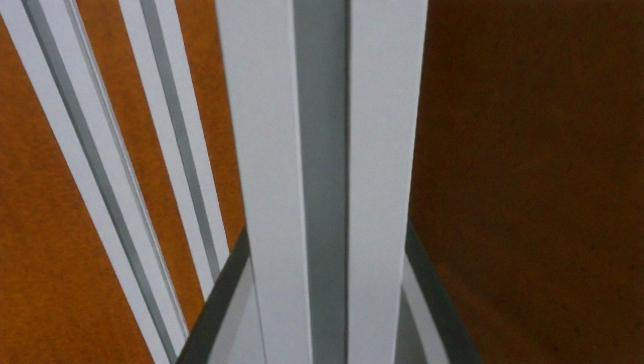

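move(target={"side":"right","x":0.325,"y":-0.277,"z":0.47,"quat_wxyz":[1,0,0,0.014]}, min_time_s=2, cameras=["head_camera","right_wrist_camera"])

Scene clock: 993.10 s.
Joint torques (N m): left_arm=[17.93 1.46 -0.33 6.15 -0.05 1.13 0.39] | right_arm=[-0.61 -3.49 -2.03 -9.62 0.12 -0.2 -0.54]
External joint torques (N m): left_arm=[0.79 0.98 -0.45 -0.54 -0.04 0.19 0.36] | right_arm=[-0.7 1.63 0.43 -3.38 -0.09 -0.16 -0.54]
Wrist force (N): left_arm=[2.1 0.3 -7.4] | right_arm=[-5.2 -4.5 -22.2]
Wrist torque (N m): left_arm=[-0.29 -0.05 0.14] | right_arm=[-0.28 -0.48 -0.38]
Wrist force, peak (N): left_arm=[2.1 0.1 -7.7] | right_arm=[-5.0 -4.9 -22.3]
move: done
base_odometry: x=+0.578 y=-0.265 heading=-0.023
lidar_m: 0.19 0.21 0.30 1.63 2.33 1.67 1.57 1.63 2.19 0.77 0.28 0.21
joint_positions: torso_squat_rad=+0.600 torso_shift_rad=+0.250 torso_pitch_rad=+0.800 torso_yaw_rad=+0.000 left_shoulder_pitch_rad=+0.020 left_shoulder_roll_rad=+0.015 left_shoulder_yaw_rad=-0.005 left_elbow_rad=-0.192 left_forearm_roll_rad=-0.008 left_wrist_pitch_rad=-0.045 left_hand_roll_rad=+0.025 left_gripper_m=+0.101 right_shoulder_pitch_rad=-0.384 right_shoulder_roll_rad=-0.375 right_shoulder_yaw_rad=+0.072 right_elbow_rad=-1.480 right_forearm_roll_rad=-0.273 right_wrist_pitch_rad=+1.032 right_hand_roll_rad=-0.163 right_gripper_m=+0.030 head_pan_rad=+0.000 head_tilt_rad=+0.800
joint_status: all done
wheel_motors_off: 0
motor_effort: left_wheel=+5(5) right_wheel=-7(8)
chest: x=+0.1371 y=+0.0002 z=+1.0558 quat_wxyz=(+0.921, +0.000, +0.390, +0.000) (m; base frame)
left_hand: x=-0.2881 y=+0.2313 z=+0.5187 quat_wxyz=(+0.958, +0.009, +0.287, +0.005) (m; base frame)
right_hand: x=+0.3246 y=-0.2772 z=+0.4702 quat_wxyz=(+1.000, +0.000, +0.001, +0.014) (m; base frame)
right_hand_status: reached (checked arc, planned for 2.0 s): 0 mm and 0.1 deg off.
pictures: head_camera, right_wrist_camera
camera_calibration:
head_camera: T_world_to_cam=[[-0.0312734, -0.998208, 0.0510251, -0.0450383], [-0.99935, 0.030311, -0.0195283, 0.375565], [0.0179467, -0.0516027, -0.998506, 1.11348], [0, 0, 0, 1]]
right_wrist_camera: T_world_to_cam=[[-0.999931, -0.0106499, -0.00494578, 0.325656], [-0.0117361, 0.892823, 0.450254, 0.0697993], [-0.000379449, 0.450281, -0.892887, 0.618898], [0, 0, 0, 1]]

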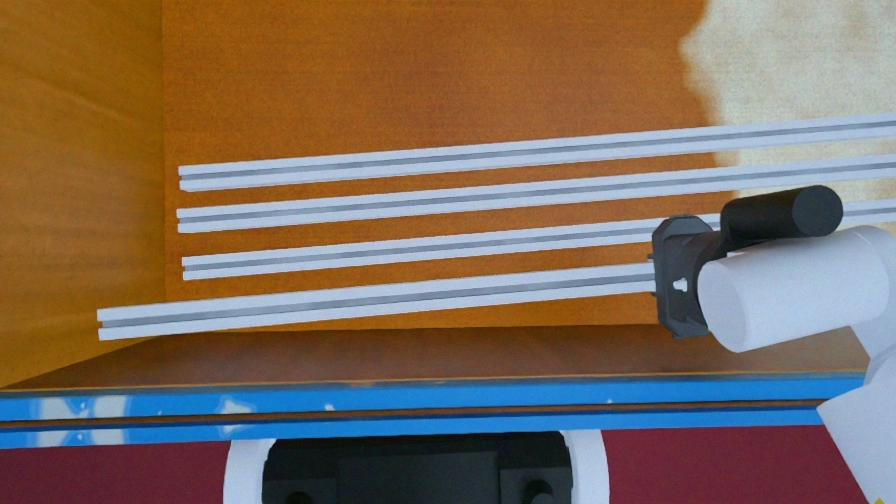

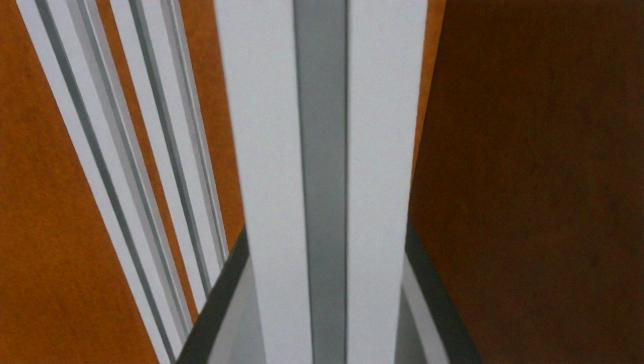

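move(target={"side":"right","x":0.318,"y":-0.277,"z":0.40,"quat_wxyz":[1,0,0,0.014]}, min_time_s=2, cameras=[])

move(target={"side":"right","x":0.318,"y":-0.277,"z":0.34,"quat_wxyz":[1,0,0,0.014]}, min_time_s=2, cameras=["head_camera","right_wrist_camera"])

Scene clock: 1001.87 s.
Joint torques (N m): left_arm=[17.82 0.64 0.08 6.18 -0.22 1.31 0.23] | right_arm=[-2.92 -4.58 -1.21 -6.47 0.16 -0.14 0.04]
External joint torques (N m): left_arm=[0.67 0.16 -0.04 -0.52 -0.21 0.37 0.2] | right_arm=[-1.63 0.38 0.4 -2.15 -0.01 -0.09 0.04]
Wrist force (N): left_arm=[1.6 -0.1 -7.3] | right_arm=[-4.9 -4.7 -22.4]
Wrist torque (N m): left_arm=[-0.23 -0.13 0.13] | right_arm=[-0.14 -0.47 -0.34]
Wrist force, peak (N): left_arm=[2.0 0.2 -7.9] | right_arm=[-5.9 -4.9 -22.3]
move: done
base_odometry: x=+0.578 y=-0.265 heading=-0.023
lidar_m: 0.20 0.21 0.29 1.64 2.32 1.67 1.57 1.63 2.18 0.76 0.28 0.21
joint_positions: torso_squat_rad=+0.600 torso_shift_rad=+0.250 torso_pitch_rad=+0.800 torso_yaw_rad=+0.000 left_shoulder_pitch_rad=+0.020 left_shoulder_roll_rad=+0.015 left_shoulder_yaw_rad=-0.005 left_elbow_rad=-0.192 left_forearm_roll_rad=-0.008 left_wrist_pitch_rad=-0.045 left_hand_roll_rad=+0.025 left_gripper_m=+0.101 right_shoulder_pitch_rad=-0.577 right_shoulder_roll_rad=-0.319 right_shoulder_yaw_rad=+0.076 right_elbow_rad=-0.971 right_forearm_roll_rad=-0.291 right_wrist_pitch_rad=+0.724 right_hand_roll_rad=-0.075 right_gripper_m=+0.030 head_pan_rad=+0.000 head_tilt_rad=+0.800
joint_status: all done
wheel_motors_off: 0
motor_effort: left_wheel=+5(5) right_wheel=-7(9)
chest: x=+0.1371 y=+0.0002 z=+1.0558 quat_wxyz=(+0.921, +0.000, +0.390, +0.000) (m; base frame)
left_hand: x=-0.2881 y=+0.2313 z=+0.5187 quat_wxyz=(+0.958, +0.009, +0.287, +0.005) (m; base frame)
right_hand: x=+0.3177 y=-0.2773 z=+0.4003 quat_wxyz=(+1.000, +0.000, +0.000, +0.014) (m; base frame)
right_hand_status: reached (checked arc, planned for 2.0 s): 1 mm and 0.1 deg off.
pictures: none

Scene clock: 1004.20 s.
Joint torques (N m): left_arm=[18.3 0.53 0.53 6.14 -0.03 1.04 0.08] | right_arm=[-4.22 -3.94 -0.8 -2.35 0.03 -0.27 -0.15]
External joint torques (N m): left_arm=[1.16 0.05 0.41 -0.55 -0.02 0.11 0.05] | right_arm=[-0.81 0.36 -0.45 -1.01 -0.06 -0.06 -0.15]
Wrist force (N): left_arm=[1.9 0.0 -7.1] | right_arm=[-5.9 -4.6 -21.9]
Wrist torque (N m): left_arm=[-0.26 -0.09 0.14] | right_arm=[-0.09 -0.50 -0.33]
Wrist force, peak (N): left_arm=[1.9 0.2 -7.8] | right_arm=[29.3 -5.7 -6.6]
move: short
base_odometry: x=+0.578 y=-0.265 heading=-0.023
lidar_m: 0.20 0.21 0.31 1.63 2.32 1.67 1.57 1.63 2.18 0.77 0.28 0.21
joint_positions: torso_squat_rad=+0.600 torso_shift_rad=+0.250 torso_pitch_rad=+0.800 torso_yaw_rad=+0.000 left_shoulder_pitch_rad=+0.020 left_shoulder_roll_rad=+0.015 left_shoulder_yaw_rad=-0.005 left_elbow_rad=-0.192 left_forearm_roll_rad=-0.008 left_wrist_pitch_rad=-0.045 left_hand_roll_rad=+0.025 left_gripper_m=+0.101 right_shoulder_pitch_rad=-0.867 right_shoulder_roll_rad=-0.248 right_shoulder_yaw_rad=-0.003 right_elbow_rad=-0.267 right_forearm_roll_rad=-0.371 right_wrist_pitch_rad=+0.254 right_hand_roll_rad=+0.124 right_gripper_m=+0.030 head_pan_rad=+0.000 head_tilt_rad=+0.800
joint_status: all done
wheel_motors_off: 0
motor_effort: left_wheel=+4(5) right_wheel=-12(15)
chest: x=+0.1370 y=+0.0003 z=+1.0558 quat_wxyz=(+0.921, +0.000, +0.389, +0.000) (m; base frame)
left_hand: x=-0.2881 y=+0.2313 z=+0.5186 quat_wxyz=(+0.958, +0.009, +0.287, +0.005) (m; base frame)
right_hand: x=+0.3150 y=-0.2757 z=+0.3587 quat_wxyz=(+0.999, -0.016, -0.037, +0.014) (m; base frame)
right_hand_status: short (checked arc, as near as the solve gets, planned for 2.0 s): 19 mm and 4.6 deg off.
pictures: head_camera, right_wrist_camera
camera_calibration:
head_camera: T_world_to_cam=[[-0.0311532, -0.998211, 0.051028, -0.0450299], [-0.99935, 0.0301811, -0.0197116, 0.375703], [0.0181362, -0.0516089, -0.998503, 1.11349], [0, 0, 0, 1]]
right_wrist_camera: T_world_to_cam=[[-0.996636, -0.011682, -0.0811226, 0.341534], [-0.0448569, 0.906134, 0.420605, 0.143313], [0.0685945, 0.422829, -0.90361, 0.493138], [0, 0, 0, 1]]

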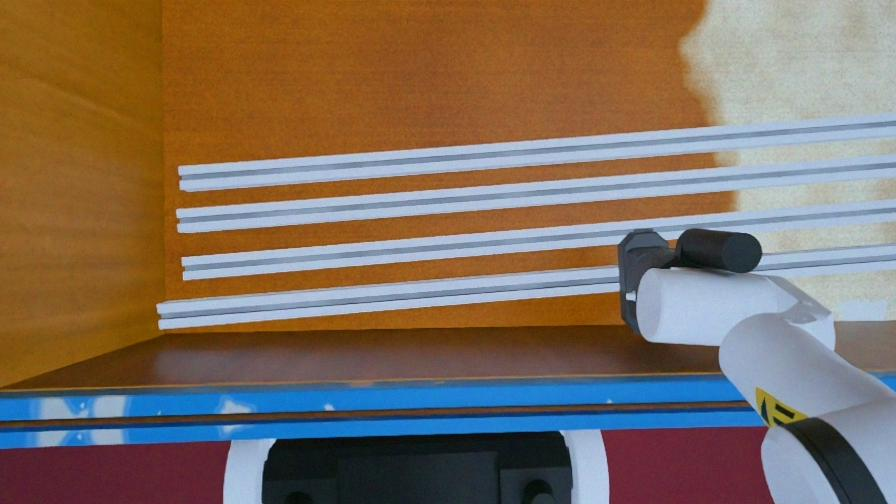

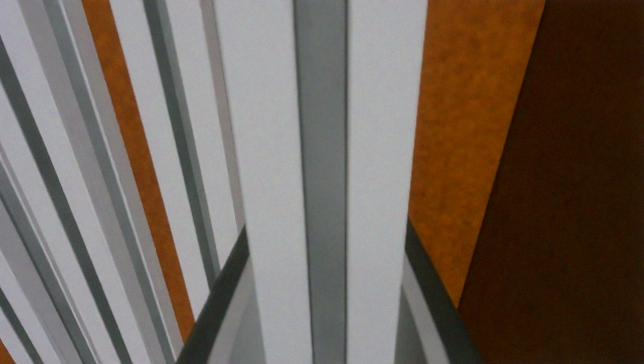

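move(joints={"torso_squat_rad":0.66}, min_time_s=1.5, cameras=[])

move(target={"side":"right","x":0.318,"y":-0.277,"z":0.335,"quat_wxyz":[1,0,0,0.014]}, min_time_s=2, cameras=["head_camera","right_wrist_camera"])

Scene clock: 1010.93 s.
Joint torques (N m): left_arm=[18.11 0.89 0.56 6.27 0.05 1.38 0.36] | right_arm=[-3.72 -3.97 -0.93 -2.32 -0.04 -0.14 -0.02]
External joint torques (N m): left_arm=[0.98 0.41 0.45 -0.42 0.06 0.45 0.33] | right_arm=[-0.31 0.33 -0.57 -0.98 -0.13 0.07 -0.02]
Wrist force (N): left_arm=[2.1 0.0 -7.5] | right_arm=[-6.2 -4.5 -21.9]
Wrist torque (N m): left_arm=[-0.28 -0.08 0.13] | right_arm=[-0.11 -0.51 -0.33]
Wrist force, peak (N): left_arm=[1.9 0.2 -7.8] | right_arm=[-6.3 -4.4 -22.2]
move: done
base_odometry: x=+0.578 y=-0.265 heading=-0.023
lidar_m: 0.19 0.21 0.30 1.62 2.32 1.66 1.57 1.63 2.19 0.76 0.28 0.21
joint_positions: torso_squat_rad=+0.660 torso_shift_rad=+0.250 torso_pitch_rad=+0.800 torso_yaw_rad=+0.000 left_shoulder_pitch_rad=+0.020 left_shoulder_roll_rad=+0.015 left_shoulder_yaw_rad=-0.005 left_elbow_rad=-0.192 left_forearm_roll_rad=-0.008 left_wrist_pitch_rad=-0.045 left_hand_roll_rad=+0.025 left_gripper_m=+0.101 right_shoulder_pitch_rad=-0.867 right_shoulder_roll_rad=-0.248 right_shoulder_yaw_rad=-0.003 right_elbow_rad=-0.267 right_forearm_roll_rad=-0.371 right_wrist_pitch_rad=+0.254 right_hand_roll_rad=+0.124 right_gripper_m=+0.030 head_pan_rad=+0.000 head_tilt_rad=+0.800
joint_status: all done
wheel_motors_off: 0
motor_effort: left_wheel=+4(5) right_wheel=-10(11)
chest: x=+0.1309 y=+0.0003 z=+1.0319 quat_wxyz=(+0.921, +0.000, +0.389, +0.000) (m; base frame)
left_hand: x=-0.2942 y=+0.2313 z=+0.4947 quat_wxyz=(+0.958, +0.009, +0.287, +0.005) (m; base frame)
right_hand: x=+0.3089 y=-0.2757 z=+0.3347 quat_wxyz=(+0.999, -0.016, -0.037, +0.014) (m; base frame)
pictures: none

Scene clock: 1013.27 s.
Joint torques (N m): left_arm=[17.84 0.8 0.57 6.21 -0.37 1.11 0.21] | right_arm=[-6.34 -7.48 -1.62 -2.6 -0.28 -0.14 -0.27]
External joint torques (N m): left_arm=[0.7 0.32 0.45 -0.48 -0.37 0.17 0.18] | right_arm=[-2.33 -2.87 -1.26 -1.06 -0.37 0.01 -0.28]
Wrist force (N): left_arm=[2.0 0.2 -7.6] | right_arm=[-5.8 -4.3 -22.1]
Wrist torque (N m): left_arm=[-0.26 -0.10 0.13] | right_arm=[-0.17 -0.52 -0.29]
Wrist force, peak (N): left_arm=[2.2 0.1 -7.8] | right_arm=[-6.2 -4.4 -22.1]
move: short
base_odometry: x=+0.578 y=-0.265 heading=-0.023
lidar_m: 0.20 0.22 0.30 1.63 2.33 1.67 1.57 1.63 2.19 0.76 0.30 0.20
joint_positions: torso_squat_rad=+0.660 torso_shift_rad=+0.250 torso_pitch_rad=+0.800 torso_yaw_rad=+0.000 left_shoulder_pitch_rad=+0.020 left_shoulder_roll_rad=+0.015 left_shoulder_yaw_rad=-0.005 left_elbow_rad=-0.192 left_forearm_roll_rad=-0.008 left_wrist_pitch_rad=-0.045 left_hand_roll_rad=+0.025 left_gripper_m=+0.101 right_shoulder_pitch_rad=-0.893 right_shoulder_roll_rad=-0.258 right_shoulder_yaw_rad=-0.036 right_elbow_rad=-0.267 right_forearm_roll_rad=-0.393 right_wrist_pitch_rad=+0.315 right_hand_roll_rad=+0.172 right_gripper_m=+0.030 head_pan_rad=+0.000 head_tilt_rad=+0.800
joint_status: all done
wheel_motors_off: 0
motor_effort: left_wheel=+5(5) right_wheel=-8(12)
chest: x=+0.1309 y=+0.0003 z=+1.0319 quat_wxyz=(+0.921, +0.000, +0.389, +0.000) (m; base frame)
left_hand: x=-0.2942 y=+0.2313 z=+0.4947 quat_wxyz=(+0.958, +0.009, +0.287, +0.005) (m; base frame)
right_hand: x=+0.3169 y=-0.2764 z=+0.3377 quat_wxyz=(+1.000, -0.010, -0.023, +0.014) (m; base frame)
right_hand_status: short (checked arc, as near as the solve gets, planned for 2.0 s): 3 mm and 2.8 deg off. The place is met; only the turn is off.
pictures: head_camera, right_wrist_camera
camera_calibration:
head_camera: T_world_to_cam=[[-0.0311536, -0.998211, 0.0510272, -0.0440011], [-0.99935, 0.0301815, -0.0197131, 0.369085], [0.0181378, -0.0516082, -0.998503, 1.08969], [0, 0, 0, 1]]
right_wrist_camera: T_world_to_cam=[[-0.998589, -0.0107624, -0.0520071, 0.332687], [-0.0322028, 0.901398, 0.431792, 0.143713], [0.042232, 0.432857, -0.900473, 0.484397], [0, 0, 0, 1]]

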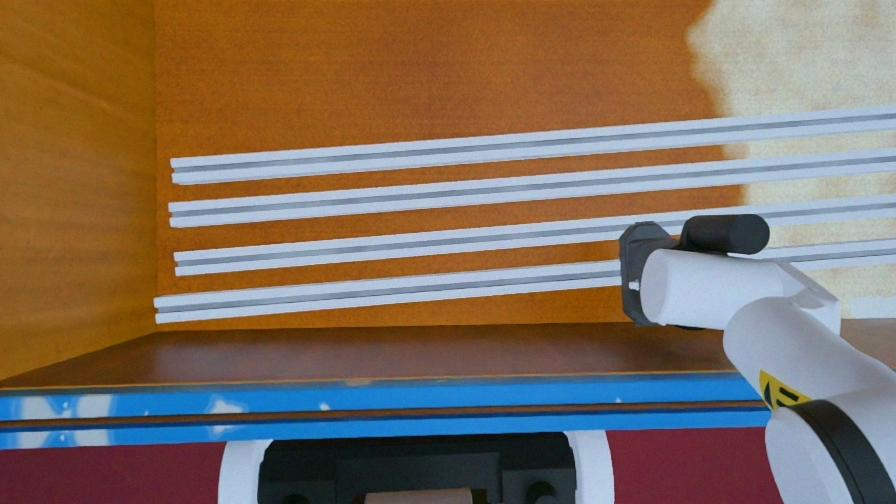

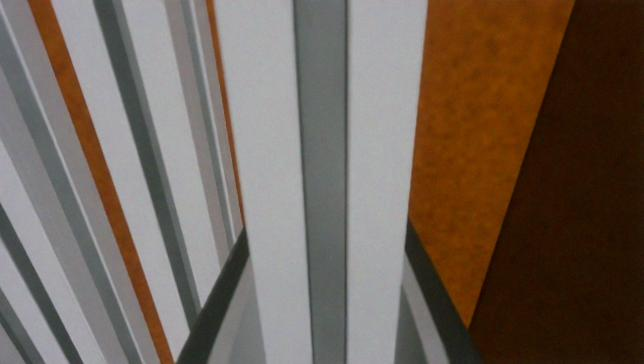

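move(target={"side":"right","x":0.317,"y":-0.277,"z":0.335,"quat_wxyz":[1,0,0,0.008]}, min_time_s=1, cameras=[])

move(joints={"torso_squat_rad":0.72}, min_time_s=2, cameras=["head_camera","right_wrist_camera"])

Scene clock: 1021.63 s.
Joint torques (N m): left_arm=[18.53 0.7 -0.32 6.18 -0.08 0.98 0.26] | right_arm=[-4.32 -3.17 -1.33 -2.87 0.41 0.12 -0.11]
External joint torques (N m): left_arm=[1.39 0.22 -0.44 -0.51 -0.07 0.04 0.23] | right_arm=[-0.34 1.45 -0.99 -1.29 0.31 0.27 -0.11]
Wrist force (N): left_arm=[2.1 0.7 -7.4] | right_arm=[-5.5 -4.2 -21.6]
Wrist torque (N m): left_arm=[-0.32 -0.06 0.15] | right_arm=[-0.18 -0.49 -0.36]
Wrist force, peak (N): left_arm=[2.1 0.1 -7.9] | right_arm=[-5.6 -4.4 -22.1]
move: short
base_odometry: x=+0.578 y=-0.265 heading=-0.023
lidar_m: 0.19 0.21 0.28 1.64 2.30 1.66 1.58 1.62 2.17 0.75 0.29 0.21
joint_positions: torso_squat_rad=+0.660 torso_shift_rad=+0.250 torso_pitch_rad=+0.800 torso_yaw_rad=+0.000 left_shoulder_pitch_rad=+0.020 left_shoulder_roll_rad=+0.015 left_shoulder_yaw_rad=-0.005 left_elbow_rad=-0.192 left_forearm_roll_rad=-0.008 left_wrist_pitch_rad=-0.045 left_hand_roll_rad=+0.025 left_gripper_m=+0.101 right_shoulder_pitch_rad=-0.892 right_shoulder_roll_rad=-0.255 right_shoulder_yaw_rad=-0.063 right_elbow_rad=-0.267 right_forearm_roll_rad=-0.379 right_wrist_pitch_rad=+0.318 right_hand_roll_rad=+0.174 right_gripper_m=+0.030 head_pan_rad=+0.000 head_tilt_rad=+0.800
joint_status: all done
wheel_motors_off: 0
motor_effort: left_wheel=+4(5) right_wheel=-7(12)
chest: x=+0.1309 y=+0.0003 z=+1.0319 quat_wxyz=(+0.921, +0.000, +0.389, +0.000) (m; base frame)
left_hand: x=-0.2942 y=+0.2313 z=+0.4947 quat_wxyz=(+0.958, +0.009, +0.287, +0.005) (m; base frame)
right_hand: x=+0.3164 y=-0.2770 z=+0.3377 quat_wxyz=(+1.000, -0.010, -0.022, +0.008) (m; base frame)
right_hand_status: short (checked arc, as near as the solve gets, planned for 1.0 s): 3 mm and 2.8 deg off. The place is met; only the turn is off.
pictures: none

Scene clock: 1023.93 s.
Joint torques (N m): left_arm=[17.83 1.03 0.24 6.06 -0.13 0.9 0.19] | right_arm=[-4.78 -3.85 -1.08 -2.48 0.42 -0.18 0.24]
External joint torques (N m): left_arm=[0.69 0.55 0.12 -0.63 -0.13 -0.03 0.16] | right_arm=[-0.79 0.77 -0.73 -0.91 0.33 -0.03 0.24]
Wrist force (N): left_arm=[2.0 0.2 -7.4] | right_arm=[-5.6 -4.3 -21.9]
Wrist torque (N m): left_arm=[-0.30 -0.09 0.14] | right_arm=[-0.15 -0.52 -0.28]
Wrist force, peak (N): left_arm=[2.0 -0.1 -8.1] | right_arm=[-5.7 -4.2 -22.2]
move: done
base_odometry: x=+0.578 y=-0.265 heading=-0.023
lidar_m: 0.20 0.22 0.31 1.64 2.31 1.68 1.57 1.62 2.18 0.77 0.28 0.21
joint_positions: torso_squat_rad=+0.720 torso_shift_rad=+0.250 torso_pitch_rad=+0.800 torso_yaw_rad=+0.000 left_shoulder_pitch_rad=+0.020 left_shoulder_roll_rad=+0.015 left_shoulder_yaw_rad=-0.005 left_elbow_rad=-0.192 left_forearm_roll_rad=-0.008 left_wrist_pitch_rad=-0.045 left_hand_roll_rad=+0.025 left_gripper_m=+0.101 right_shoulder_pitch_rad=-0.892 right_shoulder_roll_rad=-0.255 right_shoulder_yaw_rad=-0.063 right_elbow_rad=-0.267 right_forearm_roll_rad=-0.379 right_wrist_pitch_rad=+0.318 right_hand_roll_rad=+0.174 right_gripper_m=+0.030 head_pan_rad=+0.000 head_tilt_rad=+0.800
joint_status: all done
wheel_motors_off: 0
motor_effort: left_wheel=+4(5) right_wheel=-9(12)
chest: x=+0.1242 y=+0.0003 z=+1.0060 quat_wxyz=(+0.921, +0.000, +0.389, +0.000) (m; base frame)
left_hand: x=-0.3009 y=+0.2313 z=+0.4688 quat_wxyz=(+0.958, +0.009, +0.287, +0.005) (m; base frame)
right_hand: x=+0.3098 y=-0.2770 z=+0.3118 quat_wxyz=(+1.000, -0.010, -0.022, +0.008) (m; base frame)
pictures: head_camera, right_wrist_camera
camera_calibration:
head_camera: T_world_to_cam=[[-0.0311541, -0.998211, 0.0510275, -0.042888], [-0.99935, 0.0301815, -0.0197202, 0.361967], [0.0181448, -0.0516087, -0.998503, 1.06396], [0, 0, 0, 1]]
right_wrist_camera: T_world_to_cam=[[-0.998715, 0.00128892, -0.0506663, 0.32723], [-0.0207647, 0.90152, 0.432239, 0.151591], [0.0462338, 0.432736, -0.900334, 0.460368], [0, 0, 0, 1]]

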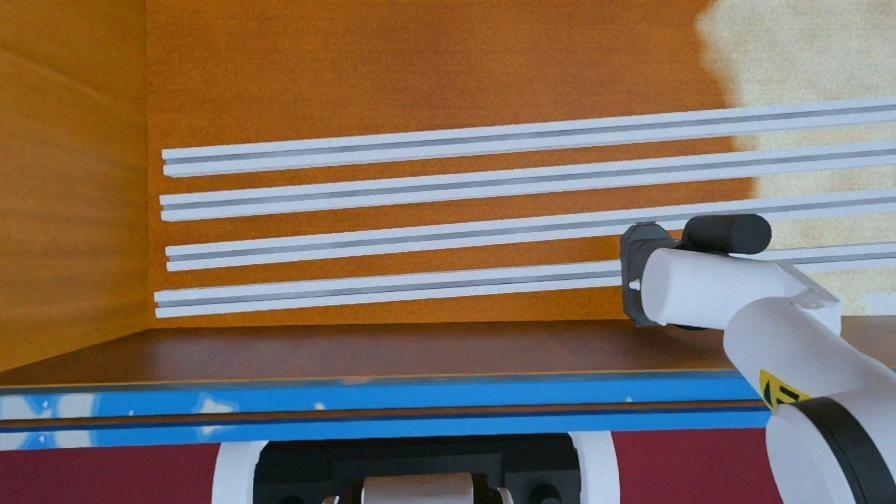

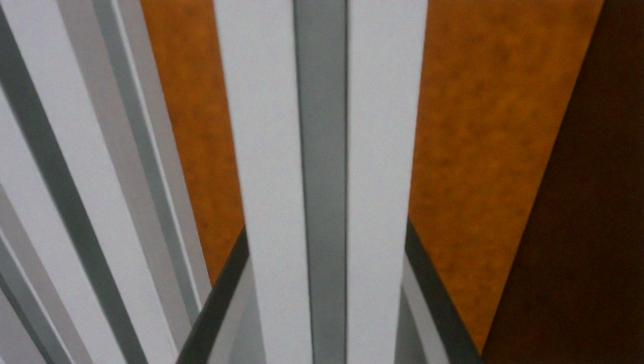

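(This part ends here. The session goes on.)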